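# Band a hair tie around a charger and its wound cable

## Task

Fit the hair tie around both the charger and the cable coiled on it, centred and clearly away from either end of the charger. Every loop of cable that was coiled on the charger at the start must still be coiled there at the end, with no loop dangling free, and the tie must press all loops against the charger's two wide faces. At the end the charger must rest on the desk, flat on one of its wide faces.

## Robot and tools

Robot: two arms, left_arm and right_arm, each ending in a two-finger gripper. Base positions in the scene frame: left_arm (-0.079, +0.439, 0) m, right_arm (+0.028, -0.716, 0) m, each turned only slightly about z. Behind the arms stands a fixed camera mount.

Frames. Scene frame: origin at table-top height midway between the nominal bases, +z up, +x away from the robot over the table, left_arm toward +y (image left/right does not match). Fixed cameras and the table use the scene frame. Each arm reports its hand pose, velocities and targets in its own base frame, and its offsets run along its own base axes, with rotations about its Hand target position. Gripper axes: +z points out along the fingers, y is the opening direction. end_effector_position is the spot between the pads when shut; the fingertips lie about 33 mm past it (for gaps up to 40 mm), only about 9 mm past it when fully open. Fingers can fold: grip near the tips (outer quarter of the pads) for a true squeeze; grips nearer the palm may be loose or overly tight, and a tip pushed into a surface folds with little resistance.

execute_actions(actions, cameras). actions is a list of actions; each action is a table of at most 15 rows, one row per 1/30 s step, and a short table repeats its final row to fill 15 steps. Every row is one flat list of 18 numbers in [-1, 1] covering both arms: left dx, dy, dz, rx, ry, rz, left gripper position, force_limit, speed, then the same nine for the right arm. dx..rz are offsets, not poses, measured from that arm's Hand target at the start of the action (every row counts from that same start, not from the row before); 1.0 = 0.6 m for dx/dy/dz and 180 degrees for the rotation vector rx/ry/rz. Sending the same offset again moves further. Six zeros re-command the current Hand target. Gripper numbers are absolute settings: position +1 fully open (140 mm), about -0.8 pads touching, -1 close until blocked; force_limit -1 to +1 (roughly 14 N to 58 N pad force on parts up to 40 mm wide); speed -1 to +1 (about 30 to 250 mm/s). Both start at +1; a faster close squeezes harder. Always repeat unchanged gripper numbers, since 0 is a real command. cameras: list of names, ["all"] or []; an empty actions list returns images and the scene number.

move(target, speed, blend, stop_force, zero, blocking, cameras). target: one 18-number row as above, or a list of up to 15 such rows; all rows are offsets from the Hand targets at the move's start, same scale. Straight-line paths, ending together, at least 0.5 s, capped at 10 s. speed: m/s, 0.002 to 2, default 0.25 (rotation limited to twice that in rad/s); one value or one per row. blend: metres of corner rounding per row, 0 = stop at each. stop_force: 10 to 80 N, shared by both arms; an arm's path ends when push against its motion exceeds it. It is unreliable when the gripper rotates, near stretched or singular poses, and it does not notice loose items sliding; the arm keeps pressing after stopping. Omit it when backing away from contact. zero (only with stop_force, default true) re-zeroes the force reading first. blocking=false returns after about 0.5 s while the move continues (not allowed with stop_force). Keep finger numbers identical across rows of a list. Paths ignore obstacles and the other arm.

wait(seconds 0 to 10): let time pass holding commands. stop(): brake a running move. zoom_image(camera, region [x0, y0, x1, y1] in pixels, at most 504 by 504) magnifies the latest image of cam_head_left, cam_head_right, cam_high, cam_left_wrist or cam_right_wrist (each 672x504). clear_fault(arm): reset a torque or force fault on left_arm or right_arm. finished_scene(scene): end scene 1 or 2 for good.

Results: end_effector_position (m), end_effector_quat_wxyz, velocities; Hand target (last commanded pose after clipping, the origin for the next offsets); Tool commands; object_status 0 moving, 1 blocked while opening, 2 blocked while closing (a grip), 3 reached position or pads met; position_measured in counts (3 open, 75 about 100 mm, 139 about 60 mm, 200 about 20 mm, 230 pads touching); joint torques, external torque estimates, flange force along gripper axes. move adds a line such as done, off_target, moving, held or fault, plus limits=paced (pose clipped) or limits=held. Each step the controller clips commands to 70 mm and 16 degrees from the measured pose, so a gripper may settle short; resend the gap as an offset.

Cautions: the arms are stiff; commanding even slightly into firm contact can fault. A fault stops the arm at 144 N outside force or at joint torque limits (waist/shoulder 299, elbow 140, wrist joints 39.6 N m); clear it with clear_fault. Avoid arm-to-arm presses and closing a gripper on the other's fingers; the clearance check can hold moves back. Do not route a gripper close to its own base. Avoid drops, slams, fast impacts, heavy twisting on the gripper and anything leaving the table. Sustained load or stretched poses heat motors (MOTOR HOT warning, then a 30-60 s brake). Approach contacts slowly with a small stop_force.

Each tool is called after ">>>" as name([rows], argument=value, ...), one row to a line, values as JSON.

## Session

Excellent. Now scene 2.

>>> execute_actions(actions=[])

>>> zoom_image(camera="cam_high", region=[200, 100, 450, 290])

Scene clock: 0.00 s.
left_arm: end_effector_position=(+0.7292, -0.6401, +0.3415) position_measured=3 object_status=3 end_effector_quat_wxyz=(-0.070, +0.866, +0.484, +0.105) | right_arm: end_effector_position=(+0.6943, +0.1468, +0.1253) position_measured=3 object_status=3 end_effector_quat_wxyz=(+0.577, -0.520, -0.520, -0.356)
Joint positions: left_arm=[-0.837 0.787 0.652 0.243 1.787 -0.243] | right_arm=[-0.268 0.791 1.677 1.12 1.809 -0.74]
Joint velocities: within noise
Joint torques (N m): no reading
External joint torques (N m): no reading
Flange force (N): no reading
Hand target: left_arm +0.7292, -0.6401, +0.3415; -0.070, +0.866, +0.484, +0.105 | right_arm +0.6943, +0.1468, +0.1253; +0.577, -0.520, -0.520, -0.356
Tool commands: left_gripper/position=+1.0 left_gripper/force_limit=+1.0 left_gripper/speed=+1.0 right_gripper/position=+1.0 right_gripper/force_limit=+1.0 right_gripper/speed=+1.0

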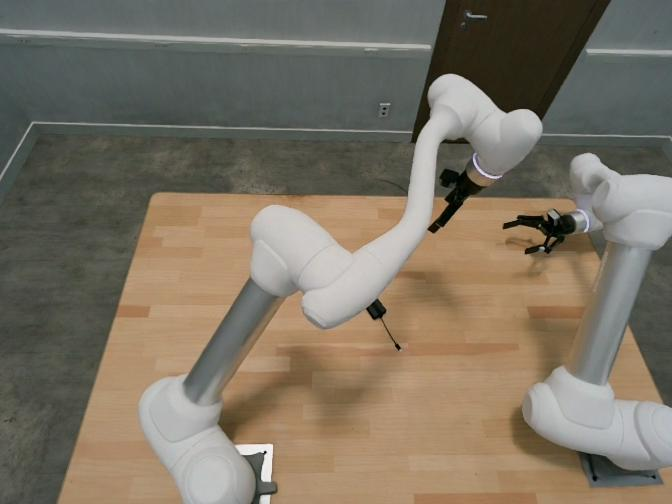

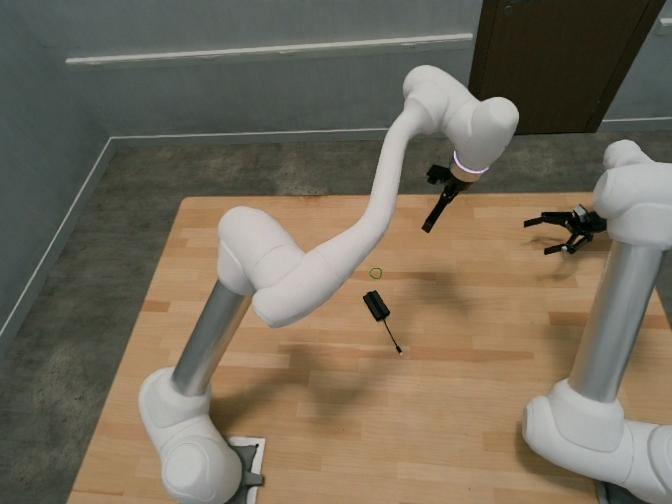

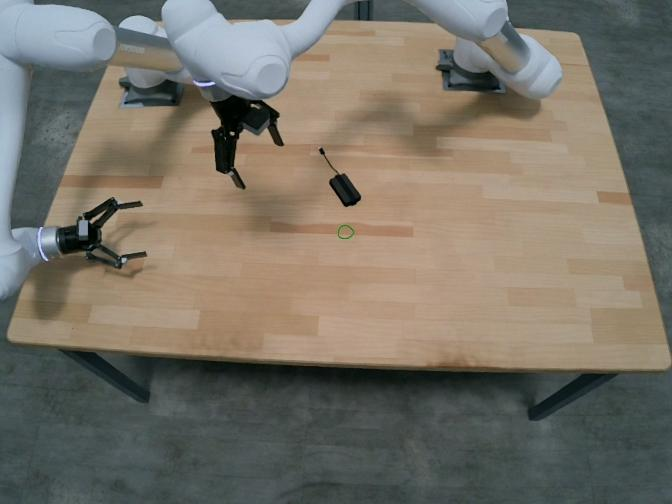

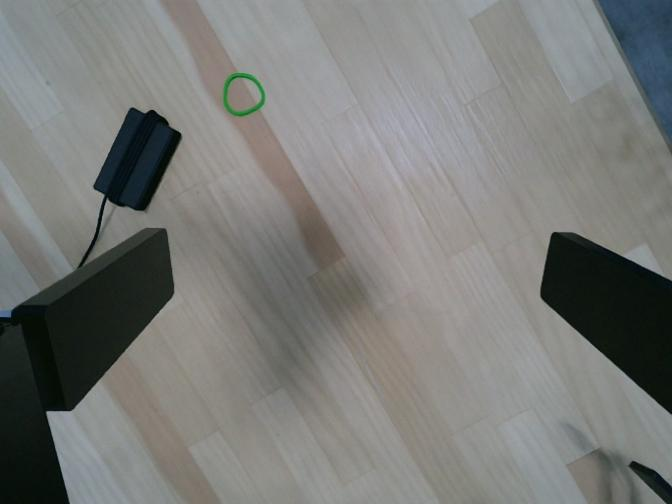

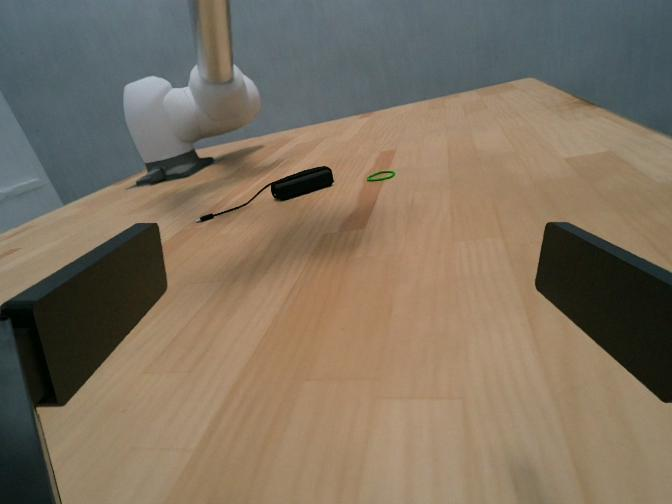

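Scaled by 2.016.

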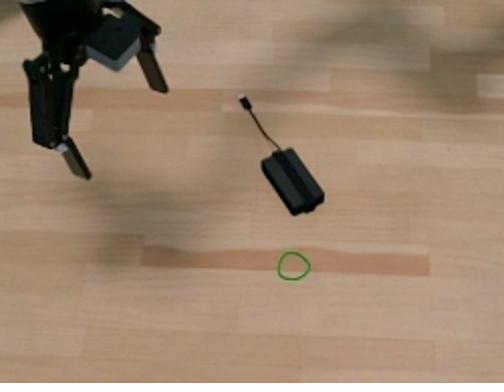

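>>> move(target=[-0.115,0.3335,-0.069,-0.0467,0.07,-0.3227,1,1,1, -0.244,0.4553,0.259,-0.0278,0.427,-0.08,-1,-1,0], speed=0.3, cameras=["cam_high","cam_left_wrist","cam_right_wrist"])

>>> zoom_image(camera="cam_left_wrist", region=[200, 60, 480, 400])

Scene clock: 16.97 s.
left_arm: end_effector_position=(+0.6602, -0.4401, +0.3001) position_measured=3 object_status=3 end_effector_quat_wxyz=(+0.000, +1.000, +0.000, +0.000) | right_arm: end_effector_position=(+0.5480, +0.4199, +0.2806) position_measured=233 object_status=3 end_effector_quat_wxyz=(+0.707, -0.707, +0.001, +0.000)
Joint positions: left_arm=[-0.631 0.399 1.335 0 1.406 0.939] | right_arm=[0.096 0.367 2.141 1.649 1.513 0.632]
Joint torques (N m): left_arm=[-1.58 -84 -40.45 4.22 0.19 0.33] | right_arm=[-1.79 -67.46 -28.54 1.85 2.01 -0.34]
External joint torques (N m): left_arm=[1.37 1.41 -1.41 0.09 -0.24 -0.33] | right_arm=[1.92 1.02 -0.32 -0.42 0.25 0.29]
Flange force (N): left_arm=[5.3 2.0 -1.2] | right_arm=[1.7 0.8 2.9]
Hand target: left_arm +0.6602, -0.4400, +0.3001; +0.000, +1.000, +0.000, +0.000 | right_arm +0.5479, +0.4199, +0.2807; +0.707, -0.707, +0.000, +0.000
Off the commanded pose: left_arm 0.000 m, 0 deg | right_arm 0.000 m, 0 deg.
move: done
Images, in order (width x height): cam_high 672x504, cam_left_wrist 672x504, cam_right_wrist 672x504.

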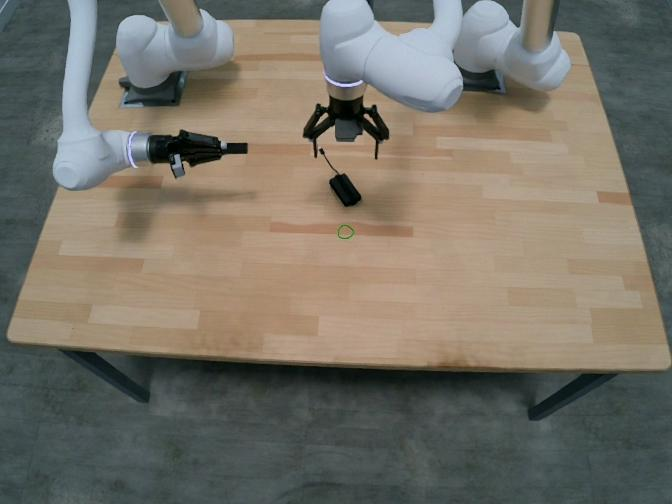

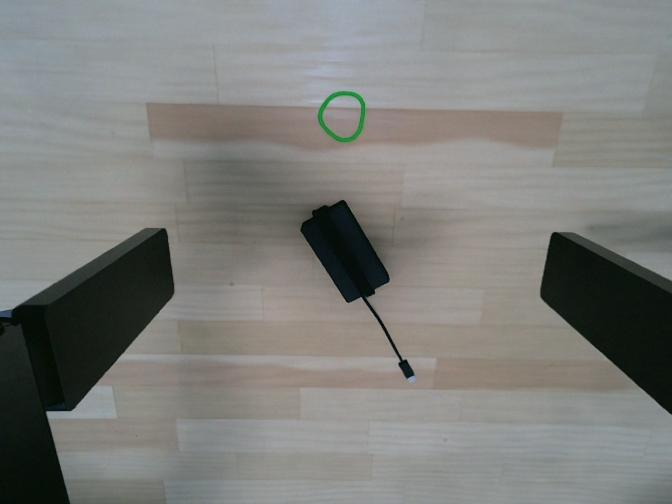

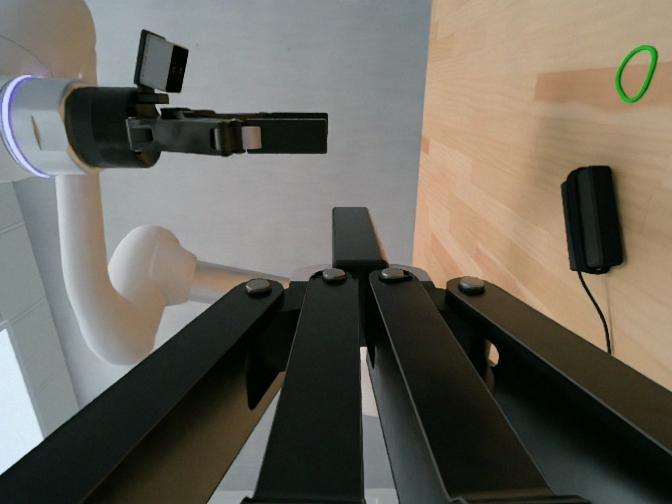

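Scaled by 1.482.

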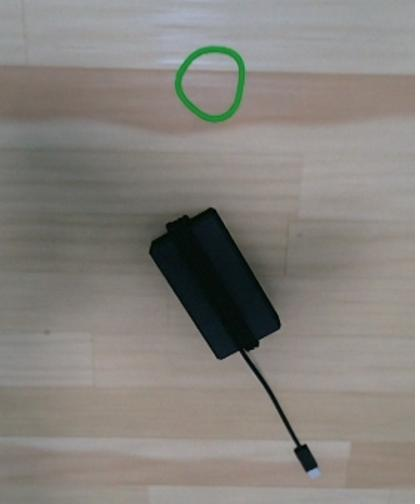

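>>> move(target=[0.1002,-0.0242,-0.3835,0,0,0,-0.5,-1,0.5, 0,0,0,0,0,0,-1,-1,0], speed=0.25, cameras=["cam_left_wrist"])

>>> zoom_image(camera="cam_left_wrist", region=[230, 130, 470, 310])

Scene clock: 34.87 s.
left_arm: end_effector_position=(+0.7204, -0.4546, +0.0702) position_measured=192 object_status=3 end_effector_quat_wxyz=(+0.000, +1.000, +0.000, +0.000) | right_arm: end_effector_position=(+0.5479, +0.4199, +0.2807) position_measured=233 object_status=3 end_effector_quat_wxyz=(+0.707, -0.707, +0.000, +0.000)
Joint positions: left_arm=[-0.603 0.61 1.441 0 1.09 0.968] | right_arm=[0.096 0.367 2.141 1.649 1.513 0.632]
Joint torques (N m): left_arm=[-1.35 -98.92 -36.4 3.82 0.19 0.32] | right_arm=[-1.99 -68.6 -28.51 1.86 2.02 -0.37]
External joint torques (N m): left_arm=[1.44 1.85 -1.08 0.05 -0.24 -0.32] | right_arm=[2.13 2.04 -0.39 -0.42 0.25 0.32]
Flange force (N): left_arm=[5.1 1.6 1.0] | right_arm=[3.0 2.3 3.5]
Hand target: left_arm +0.7204, -0.4546, +0.0700; +0.000, +1.000, +0.000, +0.000 | right_arm +0.5479, +0.4199, +0.2807; +0.707, -0.707, +0.000, +0.000
Off the commanded pose: left_arm 0.000 m, 0 deg | right_arm 0.000 m, 0 deg.
move: done
Images, in order (width x height): cam_left_wrist 672x504.

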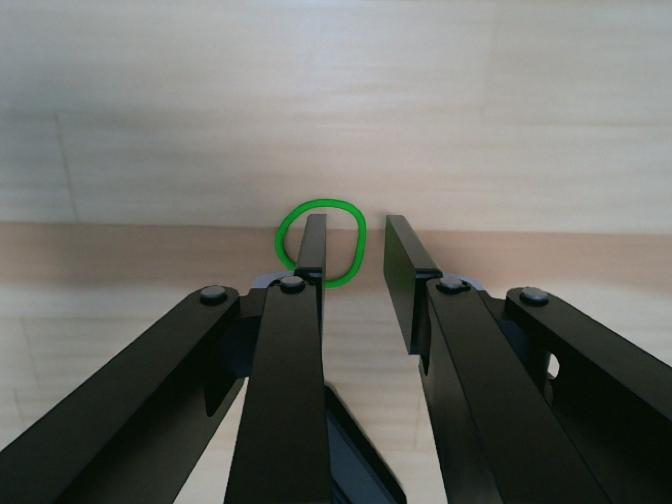

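Scaled by 2.100.

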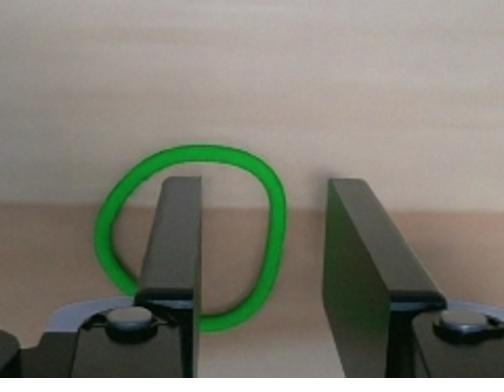

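>>> move([
  [-0.016,-0.0033,0,0,0,0,-0.5,-0.2,-1, 0,0,0,0,0,0,-1,-1,0],
  [-0.016,-0.0033,-0.058,0,0,0,-0.5,-0.2,-1, 0,0,0,0,0,0,-1,-1,0],
  [-0.016,-0.0033,-0.058,0,0,0,-1,-0.2,-1, 0,0,0,0,0,0,-1,-1,0],
  [-0.016,-0.0033,0.06,0,0,0,-1,-0.2,-1, 0,0,0,0,0,0,-1,-1,0],
], speed=[0.1,0.04,0.04,0.08], cameras=["cam_left_wrist"])

>>> zoom_image(camera="cam_left_wrist", region=[230, 130, 470, 310])

Scene clock: 48.50 s.
left_arm: end_effector_position=(+0.7107, -0.4565, +0.1060) position_measured=226 object_status=2 end_effector_quat_wxyz=(+0.000, +1.000, +0.000, +0.000) | right_arm: end_effector_position=(+0.5479, +0.4199, +0.2807) position_measured=233 object_status=3 end_effector_quat_wxyz=(+0.707, -0.707, +0.000, +0.000)
Joint positions: left_arm=[-0.612 0.574 1.43 0 1.137 0.959] | right_arm=[0.096 0.367 2.141 1.649 1.513 0.632]
Joint torques (N m): left_arm=[-1.68 -96.2 -37.28 3.92 0.22 0.3] | right_arm=[-2.03 -68.65 -28.58 1.87 2.01 -0.36]
External joint torques (N m): left_arm=[1.09 1.47 -1.08 0.01 -0.27 -0.3] | right_arm=[2 1.79 -0.41 -0.4 0.27 0.32]
Flange force (N): left_arm=[4.4 1.7 0.5] | right_arm=[2.8 1.9 3.2]
Hand target: left_arm +0.7108, -0.4565, +0.1060; +0.000, +1.000, +0.000, +0.000 | right_arm +0.5479, +0.4199, +0.2807; +0.707, -0.707, +0.000, +0.000
Off the commanded pose: left_arm 0.000 m, 0 deg | right_arm 0.000 m, 0 deg.
move: done
Images, in order (width x height): cam_left_wrist 672x504.

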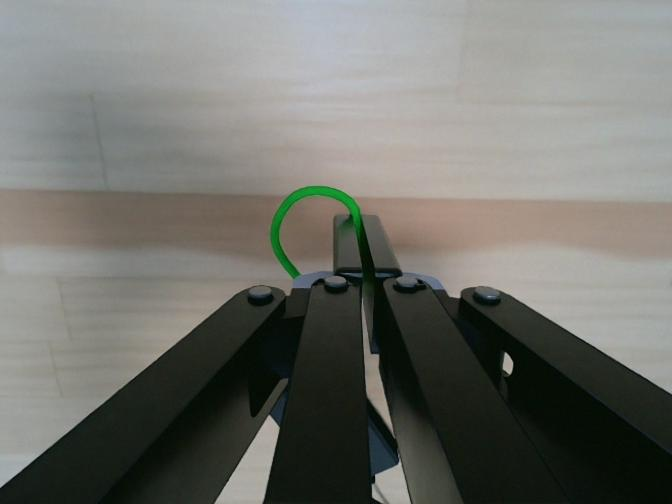

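Scaled by 2.100.

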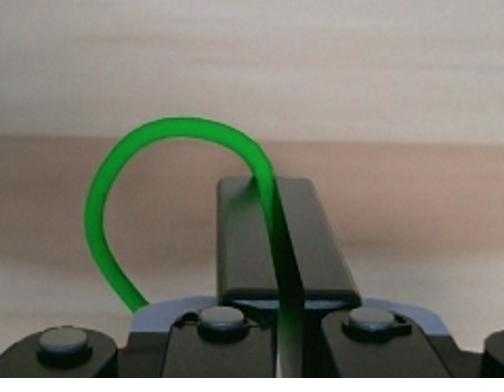

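>>> move([
  [-0.1413,0.1042,0.3233,-0.5,0,0,-1,-0.2,-1, 0,0.30,-0.003,0,0,0,-1,-1,0],
], speed=0.3, cameras=["cam_left_wrist","cam_right_wrist"])

>>> zoom_image(camera="cam_right_wrist", region=[270, 80, 470, 280])

>>> zoom_image(camera="cam_left_wrist", region=[250, 130, 470, 300])

Scene clock: 55.33 s.
left_arm: end_effector_position=(+0.6260, -0.3939, +0.3000) position_measured=226 object_status=2 end_effector_quat_wxyz=(+0.707, +0.707, +0.000, +0.000) | right_arm: end_effector_position=(+0.5480, +0.5999, +0.2789) position_measured=233 object_status=3 end_effector_quat_wxyz=(+0.707, -0.707, +0.000, +0.000)
Joint positions: left_arm=[-0.153 0.426 1.988 -1.686 1.47 2.42] | right_arm=[0.398 0.432 2.036 1.889 1.326 0.635]
Joint torques (N m): left_arm=[-1.38 -70.92 -24.53 -2.35 2.23 0.36] | right_arm=[-2.01 -77 -30.37 1.12 2.02 -0.34]
External joint torques (N m): left_arm=[1.32 2.63 -0.85 0.18 -0.13 -0.32] | right_arm=[2.08 2.62 -0.38 -0.38 0.23 0.3]
Flange force (N): left_arm=[5.4 -2.5 -1.7] | right_arm=[2.6 3.0 4.1]
Hand target: left_arm +0.6260, -0.3940, +0.3000; +0.707, +0.707, +0.000, +0.000 | right_arm +0.5479, +0.5999, +0.2789; +0.707, -0.707, +0.000, +0.000
Off the commanded pose: left_arm 0.000 m, 0 deg | right_arm 0.000 m, 0 deg.
move: done
Images, in order (width x height): cam_left_wrist 672x504, cam_right_wrist 672x504.

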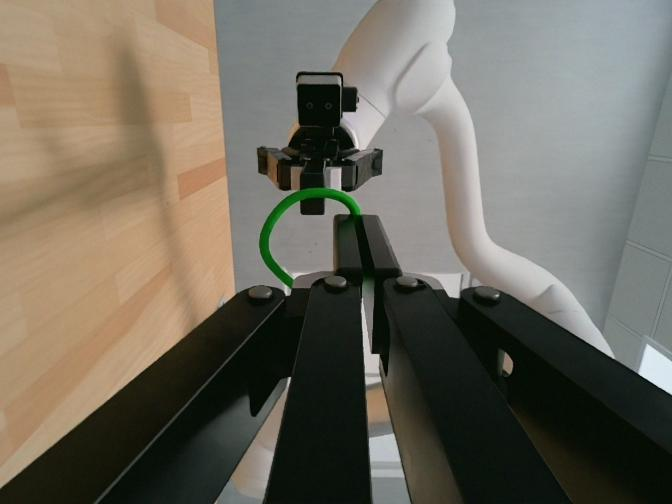

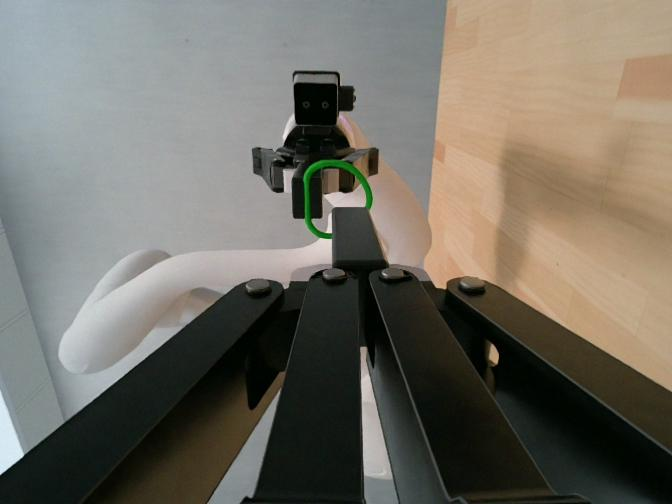

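Scaled by 2.520.

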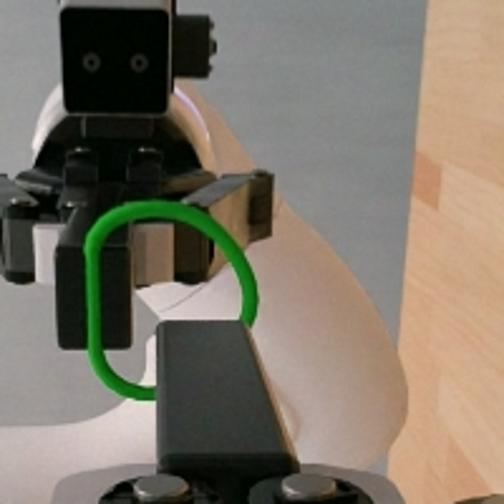

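Scaled by 2.291.

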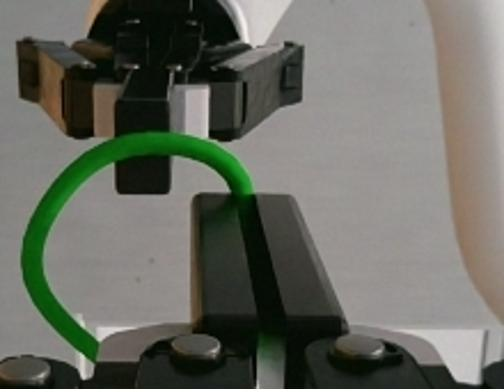

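>>> move([
  [0,0,0,0,0,0,-1,-0.2,-1, 0,0.02,0.0042,0,0,0,-1,-1,0],
  [0,0,0,0,0,0,-1,-0.2,-1, 0,0.2123,0.0042,0,0,0,-1,-1,0],
], speed=0.05, stop_force=12, cameras=["cam_left_wrist","cam_right_wrist"])

>>> zoom_image(camera="cam_right_wrist", region=[270, 80, 470, 280])

>>> zoom_image(camera="cam_left_wrist", region=[250, 130, 470, 300])

Scene clock: 69.13 s.
left_arm: end_effector_position=(+0.6260, -0.3940, +0.3000) position_measured=226 object_status=2 end_effector_quat_wxyz=(+0.707, +0.707, +0.000, +0.000) | right_arm: end_effector_position=(+0.5480, +0.7273, +0.2814) position_measured=233 object_status=3 end_effector_quat_wxyz=(+0.707, -0.707, +0.000, +0.000)
Joint positions: left_arm=[-0.153 0.426 1.988 -1.686 1.47 2.42] | right_arm=[0.574 0.503 1.903 2.018 1.197 0.651]
Joint torques (N m): left_arm=[-1.45 -70.31 -24.47 -2.32 2.27 0.34] | right_arm=[-2.21 -86.26 -32.5 0.71 2 -0.35]
External joint torques (N m): left_arm=[1.73 1.8 -0.91 0.16 -0.17 -0.29] | right_arm=[2.21 2.85 -0.51 -0.41 0.23 0.3]
Flange force (N): left_arm=[4.6 -1.4 -2.4] | right_arm=[2.4 2.8 4.7]
Hand target: left_arm +0.6260, -0.3940, +0.3000; +0.707, +0.707, +0.000, +0.000 | right_arm +0.5479, +0.7273, +0.2814; +0.707, -0.707, +0.000, +0.000
Off the commanded pose: left_arm 0.000 m, 0 deg | right_arm 0.000 m, 0 deg.
move: done
Images, in order (width x height): cam_left_wrist 672x504, cam_right_wrist 672x504.

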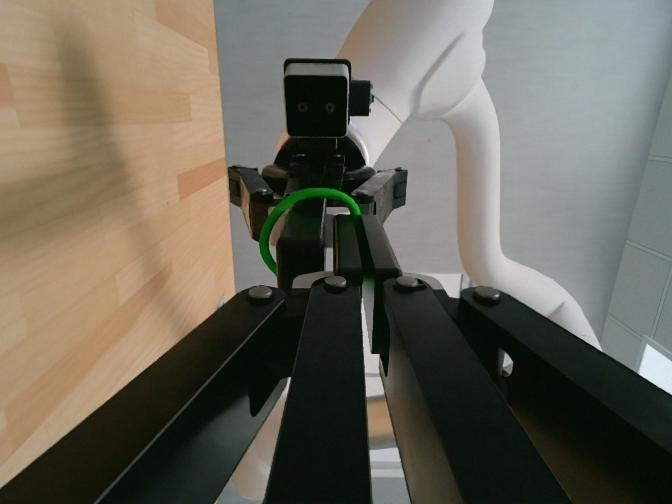

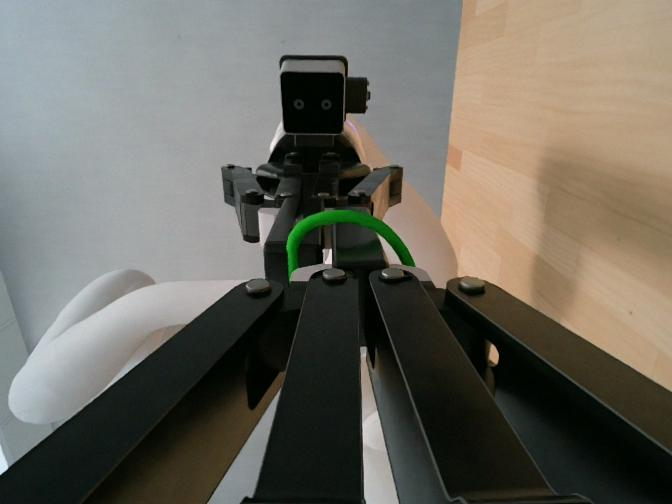

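Scaled by 2.520.

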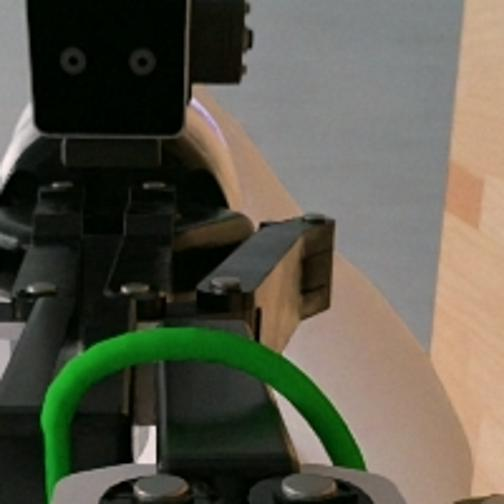

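Scaled by 2.291.

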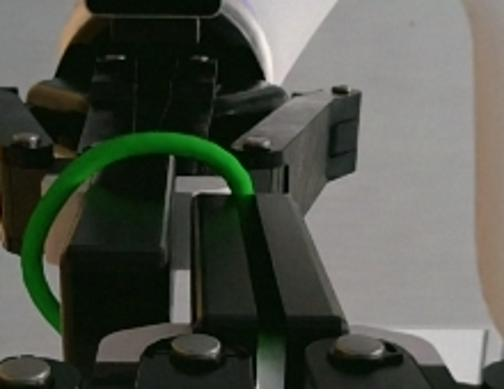

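>>> move([
  [0,0,0,0,0,0,-1,-0.2,-1, 0,-0.0133,-0.004,0,0,0,-1,-1,0],
  [0,0,0,0,0,0,-0.7,-0.2,-1, 0,-0.0133,-0.004,0,0,0,-1,-1,0],
  [0,0,0.008,0,0,0,-0.7,-0.2,-1, 0,-0.0133,-0.004,0,0,0,-1,-1,0],
  [0,0.2,0.008,0,0,0,-0.7,-0.2,-1, 0,-0.0133,-0.004,0,0,0,-1,-1,0],
], speed=[0.03,0.03,0.03,0.08], cameras=["cam_left_wrist","cam_right_wrist"])

>>> zoom_image(camera="cam_right_wrist", region=[270, 80, 470, 280])

>>> zoom_image(camera="cam_left_wrist", region=[200, 80, 450, 300])

Scene clock: 80.60 s.
left_arm: end_effector_position=(+0.6260, -0.2740, +0.3048) position_measured=217 object_status=3 end_effector_quat_wxyz=(+0.707, +0.707, +0.000, +0.000) | right_arm: end_effector_position=(+0.5479, +0.7193, +0.2790) position_measured=233 object_status=3 end_effector_quat_wxyz=(+0.707, -0.707, +0.000, +0.000)
Joint positions: left_arm=[0.038 0.419 1.986 -1.543 1.597 2.406] | right_arm=[0.564 0.501 1.913 2.012 1.206 0.646]
Joint torques (N m): left_arm=[-1.57 -69.05 -24.27 -1.98 2.19 0.31] | right_arm=[-2.11 -85.7 -32.24 0.72 2.01 -0.34]
External joint torques (N m): left_arm=[1.48 1.6 -0.86 0.18 -0.12 -0.26] | right_arm=[2.07 2.71 -0.45 -0.38 0.24 0.29]
Flange force (N): left_arm=[3.7 -1.2 -2.8] | right_arm=[2.3 2.8 4.4]
Hand target: left_arm +0.6260, -0.2740, +0.3048; +0.707, +0.707, +0.000, +0.000 | right_arm +0.5479, +0.7193, +0.2790; +0.707, -0.707, +0.000, +0.000
Off the commanded pose: left_arm 0.000 m, 0 deg | right_arm 0.000 m, 0 deg.
move: done
Images, in order (width x height): cam_left_wrist 672x504, cam_right_wrist 672x504.

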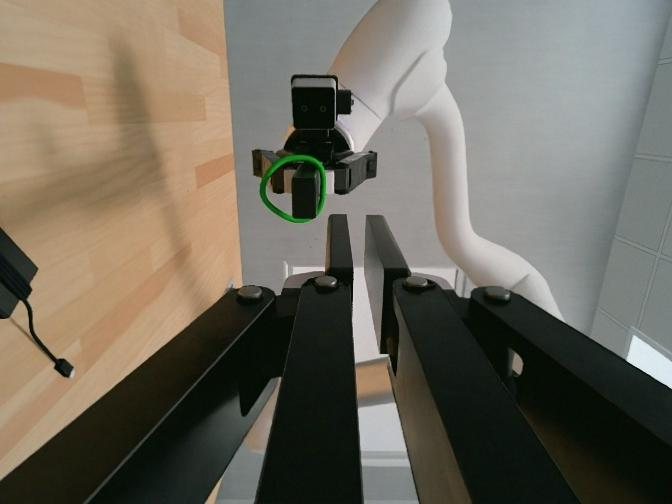

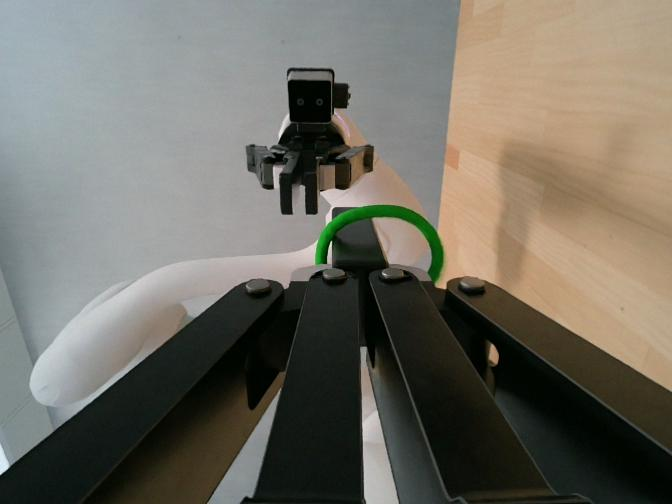

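Scaled by 2.520.

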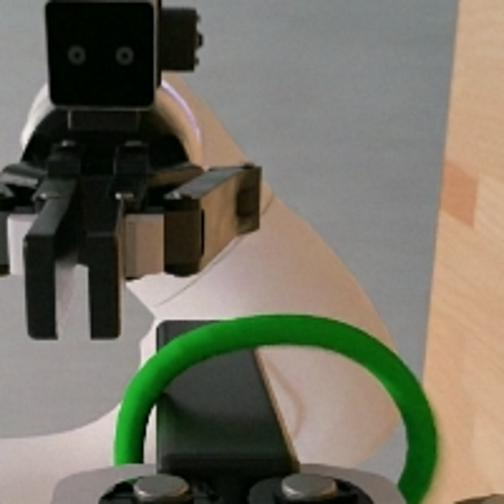

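Scaled by 2.016.

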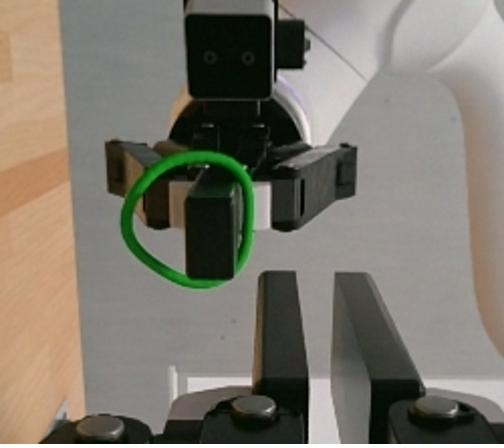

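>>> move([
  [0,0,0,0,0,0,-0.7,-0.2,-1, 0,0,0,0,0,0,-0.4,-1,-1],
  [0,0,0,0,0,0,-0.7,-0.2,-1, 0,-0.35,0.08,0,0,0,-0.4,-1,-1],
  [-0.1353,-0.3058,-0.1,0.4874,0.1306,0.1306,-0.7,-0.2,-1, 0,-0.4,0.1,0,0,0,-0.4,-1,-1],
], speed=[0.1,0.25,0.25], blend=[0,0.03,0], cameras=["cam_left_wrist","cam_right_wrist"])

>>> zoom_image(camera="cam_right_wrist", region=[230, 180, 480, 380])

>>> zoom_image(camera="cam_left_wrist", region=[250, 30, 500, 330])

Scene clock: 95.60 s.
left_arm: end_effector_position=(+0.5448, -0.4575, +0.2449) position_measured=217 object_status=3 end_effector_quat_wxyz=(+0.000, +0.966, +0.259, +0.000) | right_arm: end_effector_position=(+0.5479, +0.4793, +0.3390) position_measured=179 object_status=3 end_effector_quat_wxyz=(+0.707, -0.707, +0.000, +0.000)
Joint positions: left_arm=[-0.747 0.29 1.588 0 1.262 0.3] | right_arm=[0.201 0.298 2.087 1.718 1.432 0.747]
Joint torques (N m): left_arm=[-1.27 -71.39 -38.91 4.13 0.28 0.39] | right_arm=[-2.09 -65.33 -32.33 1.86 1.8 -0.37]
External joint torques (N m): left_arm=[1.33 1.18 -1.4 0.05 -0.31 -0.39] | right_arm=[2.24 1.23 -0.56 -0.43 0.27 0.32]
Flange force (N): left_arm=[2.8 3.9 -0.6] | right_arm=[2.1 0.7 3.7]
Hand target: left_arm +0.5448, -0.4575, +0.2448; +0.000, +0.966, +0.259, +0.000 | right_arm +0.5479, +0.4793, +0.3390; +0.707, -0.707, +0.000, +0.000
Off the commanded pose: left_arm 0.000 m, 0 deg | right_arm 0.000 m, 0 deg.
move: done
Images, in order (width x height): cam_left_wrist 672x504, cam_right_wrist 672x504.

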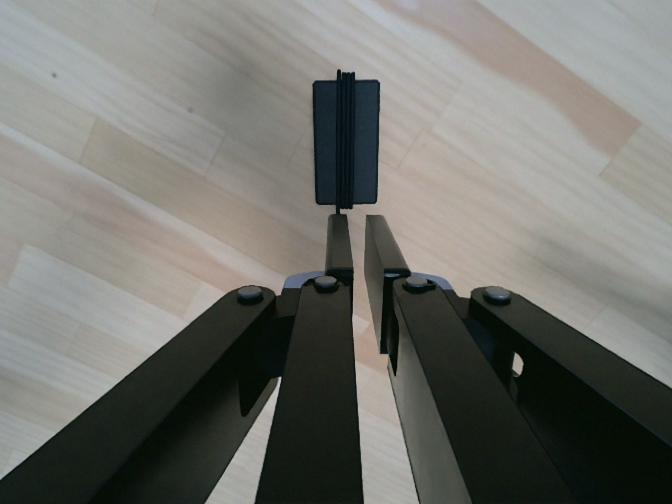

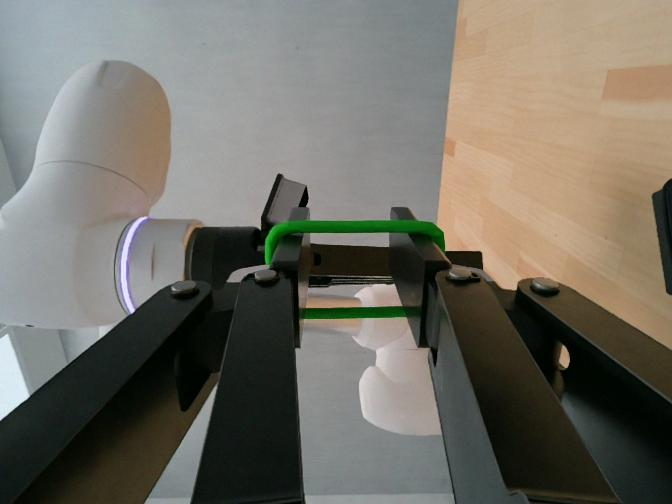

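Scaled by 2.016.

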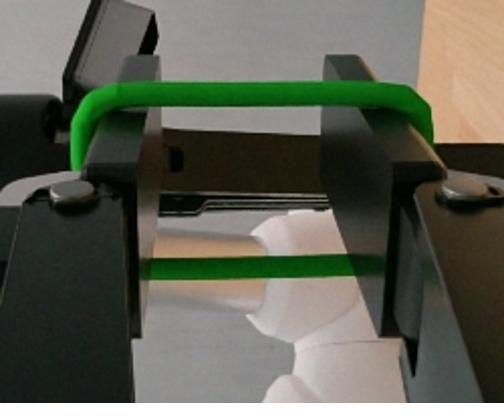

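Scaled by 1.680.

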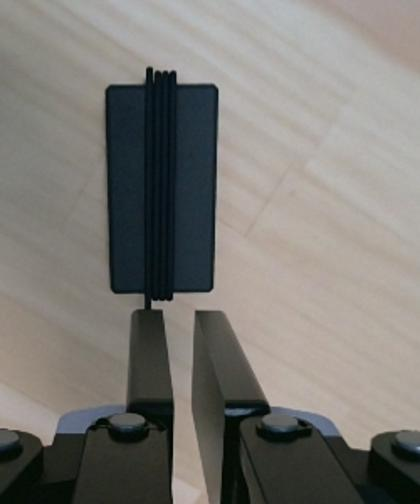

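>>> move([
  [-0.0192,-0.0028,-0.25,0,0,0,0.15,0,-1, 0,0,0,0,0,0,-0.4,-1,-1],
  [-0.0192,-0.0028,-0.31,0,0,0,0.15,0,-1, 0,0,0,0,0,0,-0.4,-1,-1],
], speed=[0.2,0.06], cameras=["cam_left_wrist"])

>>> zoom_image(camera="cam_left_wrist", region=[180, 50, 520, 400])

Scene clock: 115.03 s.
left_arm: end_effector_position=(+0.5333, -0.4592, +0.0588) position_measured=110 object_status=0 end_effector_quat_wxyz=(+0.000, +0.966, +0.259, +0.000) | right_arm: end_effector_position=(+0.5479, +0.4793, +0.3390) position_measured=179 object_status=3 end_effector_quat_wxyz=(+0.707, -0.707, +0.000, +0.000)
Joint positions: left_arm=[-0.76 0.415 1.783 0 0.942 0.287] | right_arm=[0.201 0.298 2.087 1.718 1.432 0.747]
Joint torques (N m): left_arm=[-1.13 -78.03 -33.04 3.47 0.17 0.31] | right_arm=[-1.88 -65.51 -32.39 1.86 1.8 -0.33]
External joint torques (N m): left_arm=[1.05 1.8 -1.16 0.07 -0.19 -0.31] | right_arm=[1.84 1.91 -0.48 -0.41 0.25 0.28]
Flange force (N): left_arm=[2.6 4.1 1.2] | right_arm=[2.9 1.7 3.2]
Hand target: left_arm +0.5333, -0.4592, +0.0588; +0.000, +0.966, +0.259, +0.000 | right_arm +0.5479, +0.4793, +0.3390; +0.707, -0.707, +0.000, +0.000
Off the commanded pose: left_arm 0.000 m, 0 deg | right_arm 0.000 m, 0 deg.
move: done
Images, in order (width x height): cam_left_wrist 672x504.

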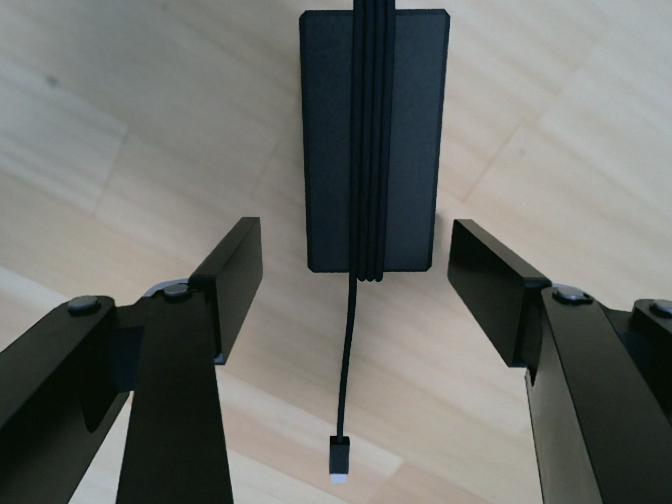

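Scaled by 1.440.

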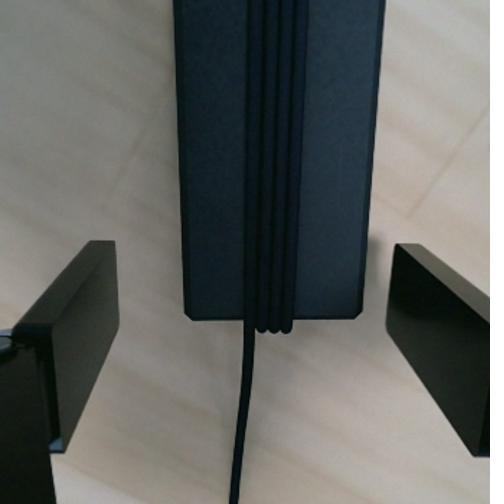

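>>> move([
  [0.0003,-0.0105,-0.01,0,0,0,0.15,0,-1, 0,0,0,0,0,0,-0.4,-1,-1],
  [0.0003,-0.0105,-0.033,0,0,0,0.15,0,-1, 0,0,0,0,0,0,-0.4,-1,-1],
  [0.0003,-0.0105,-0.033,0,0,0,-1,0,-1, 0,0,0,0,0,0,-0.4,-1,-1],
], speed=[0.1,0.04,0.04], cameras=["cam_left_wrist"])

>>> zoom_image(camera="cam_left_wrist", region=[180, 50, 520, 400])

Scene clock: 129.67 s.
left_arm: end_effector_position=(+0.5335, -0.4655, +0.0390) position_measured=150 object_status=0 end_effector_quat_wxyz=(+0.000, +0.966, +0.259, +0.000) | right_arm: end_effector_position=(+0.5479, +0.4793, +0.3390) position_measured=179 object_status=3 end_effector_quat_wxyz=(+0.707, -0.707, +0.000, +0.000)
Joint positions: left_arm=[-0.766 0.441 1.788 0 0.912 0.281] | right_arm=[0.201 0.298 2.087 1.718 1.432 0.747]
Joint torques (N m): left_arm=[-1.22 -76.4 -30.48 3.51 0.31 0.29] | right_arm=[-2.14 -65.48 -32.45 1.84 1.78 -0.31]
External joint torques (N m): left_arm=[0.8 -1.79 -3.1 -0.03 -0.34 -0.28] | right_arm=[2.2 1.79 -0.41 -0.41 0.28 0.26]
Flange force (N): left_arm=[1.9 3.5 -3.3] | right_arm=[2.5 1.6 3.8]
Hand target: left_arm +0.5335, -0.4655, +0.0390; +0.000, +0.966, +0.259, +0.000 | right_arm +0.5479, +0.4793, +0.3390; +0.707, -0.707, +0.000, +0.000
Off the commanded pose: left_arm 0.000 m, 0 deg | right_arm 0.000 m, 0 deg.
move: done
Images, in order (width x height): cam_left_wrist 672x504.

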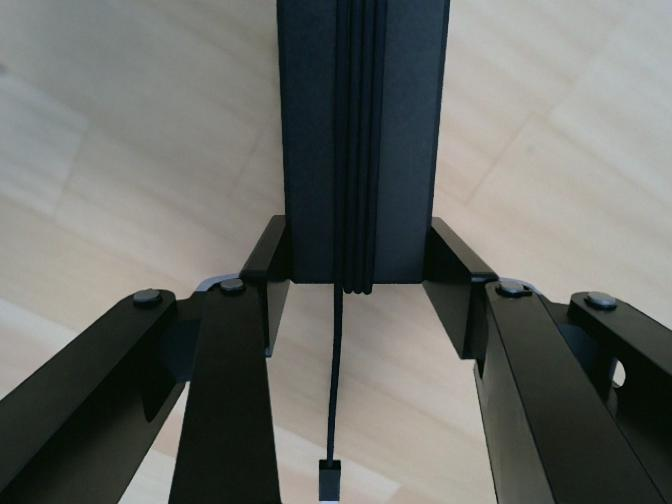

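Scaled by 1.440.

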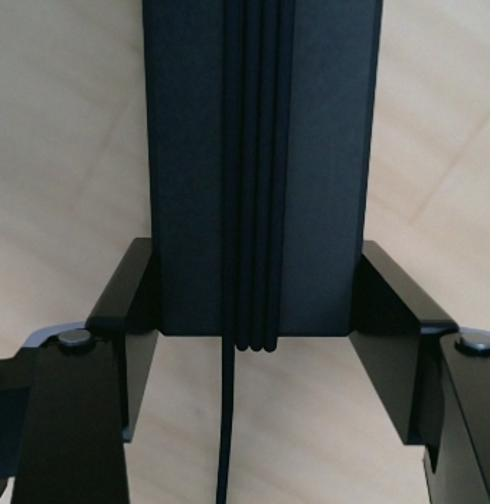

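>>> move([
  [0,0,0,0,0,0,-0.98,1,-1, 0,-0.032,0.1,0,0,0,-0.4,-1,-1],
  [0,0,0.2,0,0,0,-0.98,1,-1, 0,-0.032,0.318,-0.3849,0.3849,-0.3849,-0.4,-1,-1],
  [0.1542,0.1192,0.3517,-0.291,-0.5042,-0.5042,-0.98,1,-1, 0,-0.032,0.318,-0.3849,0.3849,-0.3849,-0.4,-1,-1],
], speed=[0.15,0.2,0.3], blend=[0,0.03,0], cameras=["cam_left_wrist","cam_right_wrist","cam_high","cam_head_right"])

>>> zoom_image(camera="cam_high", region=[310, 70, 450, 210])

>>> zoom_image(camera="cam_head_right", region=[310, 200, 410, 300])

Scene clock: 175.63 s.
left_arm: end_effector_position=(+0.6220, -0.3970, +0.2462) position_measured=151 object_status=2 end_effector_quat_wxyz=(+0.490, +0.542, -0.476, +0.490) | right_arm: end_effector_position=(+0.5479, +0.4601, +0.5298) position_measured=179 object_status=3 end_effector_quat_wxyz=(+0.001, +0.707, -0.707, +0.000)
Joint positions: left_arm=[-0.166 0.453 2.054 -1.734 1.401 4.021] | right_arm=[0.651 0.274 1.094 -0.001 1.775 3.792]
Joint torques (N m): left_arm=[-1.57 -71.91 -23.19 -2.91 3.26 0.35] | right_arm=[-2.12 -72.04 -40.96 4.74 -0.26 -0.32]
External joint torques (N m): left_arm=[1.86 3.94 0.94 0.9 -1.01 -0.35] | right_arm=[2.21 1.44 -0.88 -0.49 0.29 0.32]
Flange force (N): left_arm=[-4.8 -4.0 -2.6] | right_arm=[-5.9 -1.5 -3.1]
Hand target: left_arm +0.6220, -0.3970, +0.2461; +0.490, +0.542, -0.476, +0.490 (not the last commanded pose) | right_arm +0.5479, +0.4601, +0.5298; +0.001, +0.707, -0.707, +0.000
Off the commanded pose: left_arm 0.006 m, 6 deg | right_arm 0.000 m, 0 deg.
move: off_target (left_arm; path cut at 10 s); path passed 2 of 3 targets; limits=paced
Images, in order (width x height): cam_head_right 672x504, cam_high 672x504, cam_left_wrist 672x504, cam_right_wrist 672x504.

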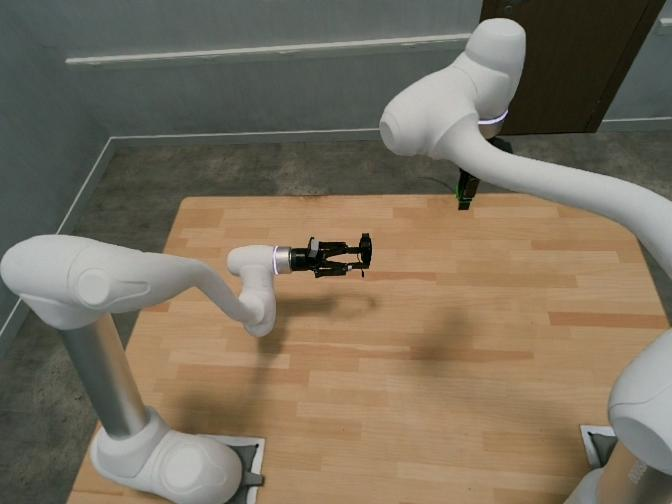

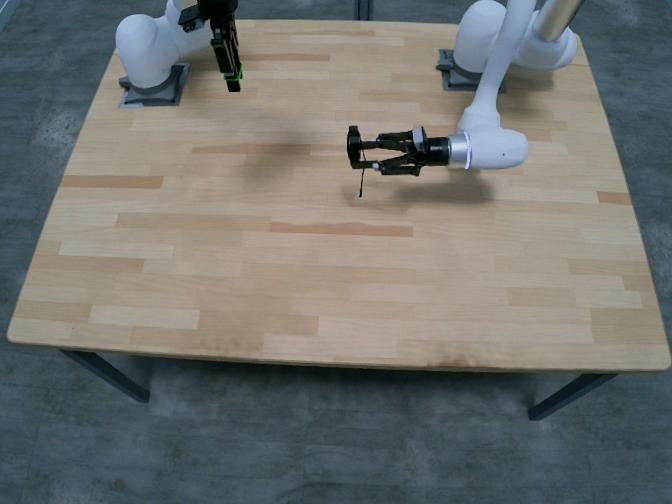

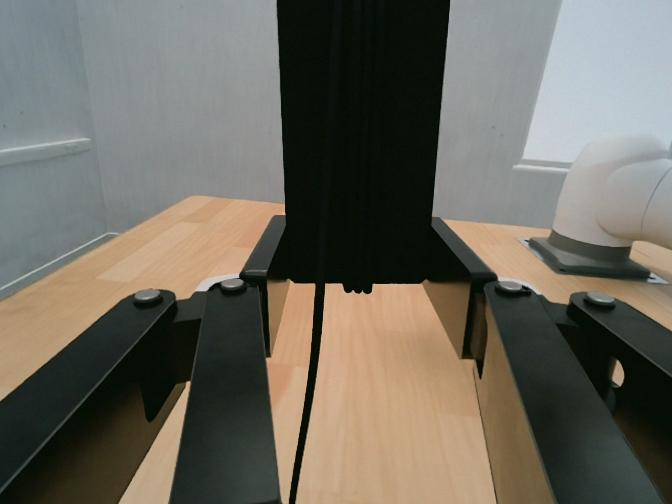

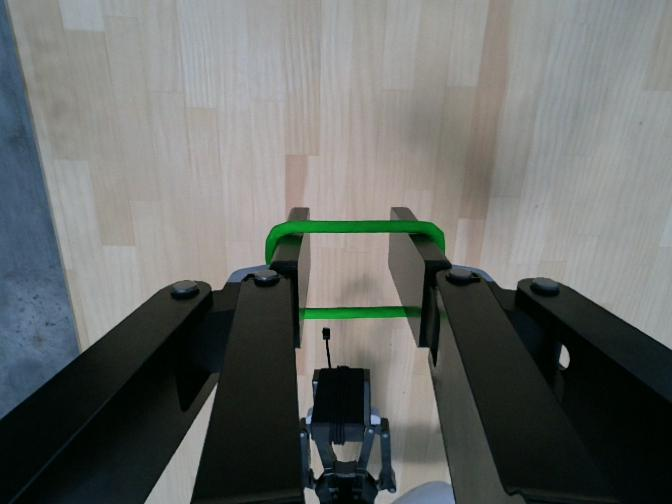

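Scaled by 3.600.

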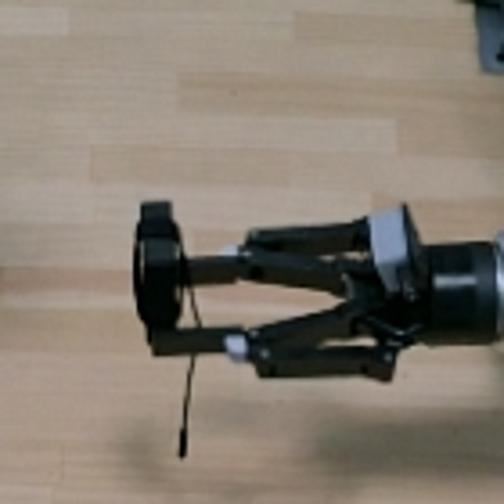

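Scaled by 5.040.

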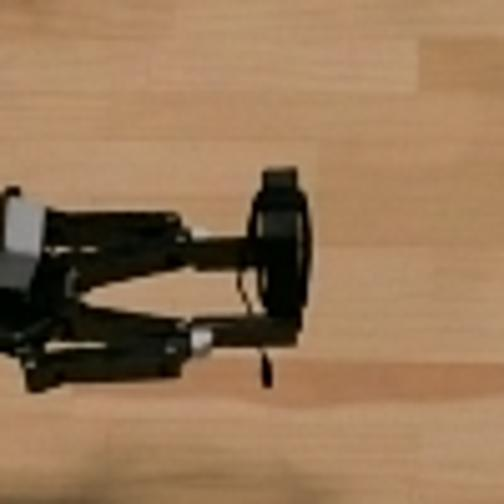

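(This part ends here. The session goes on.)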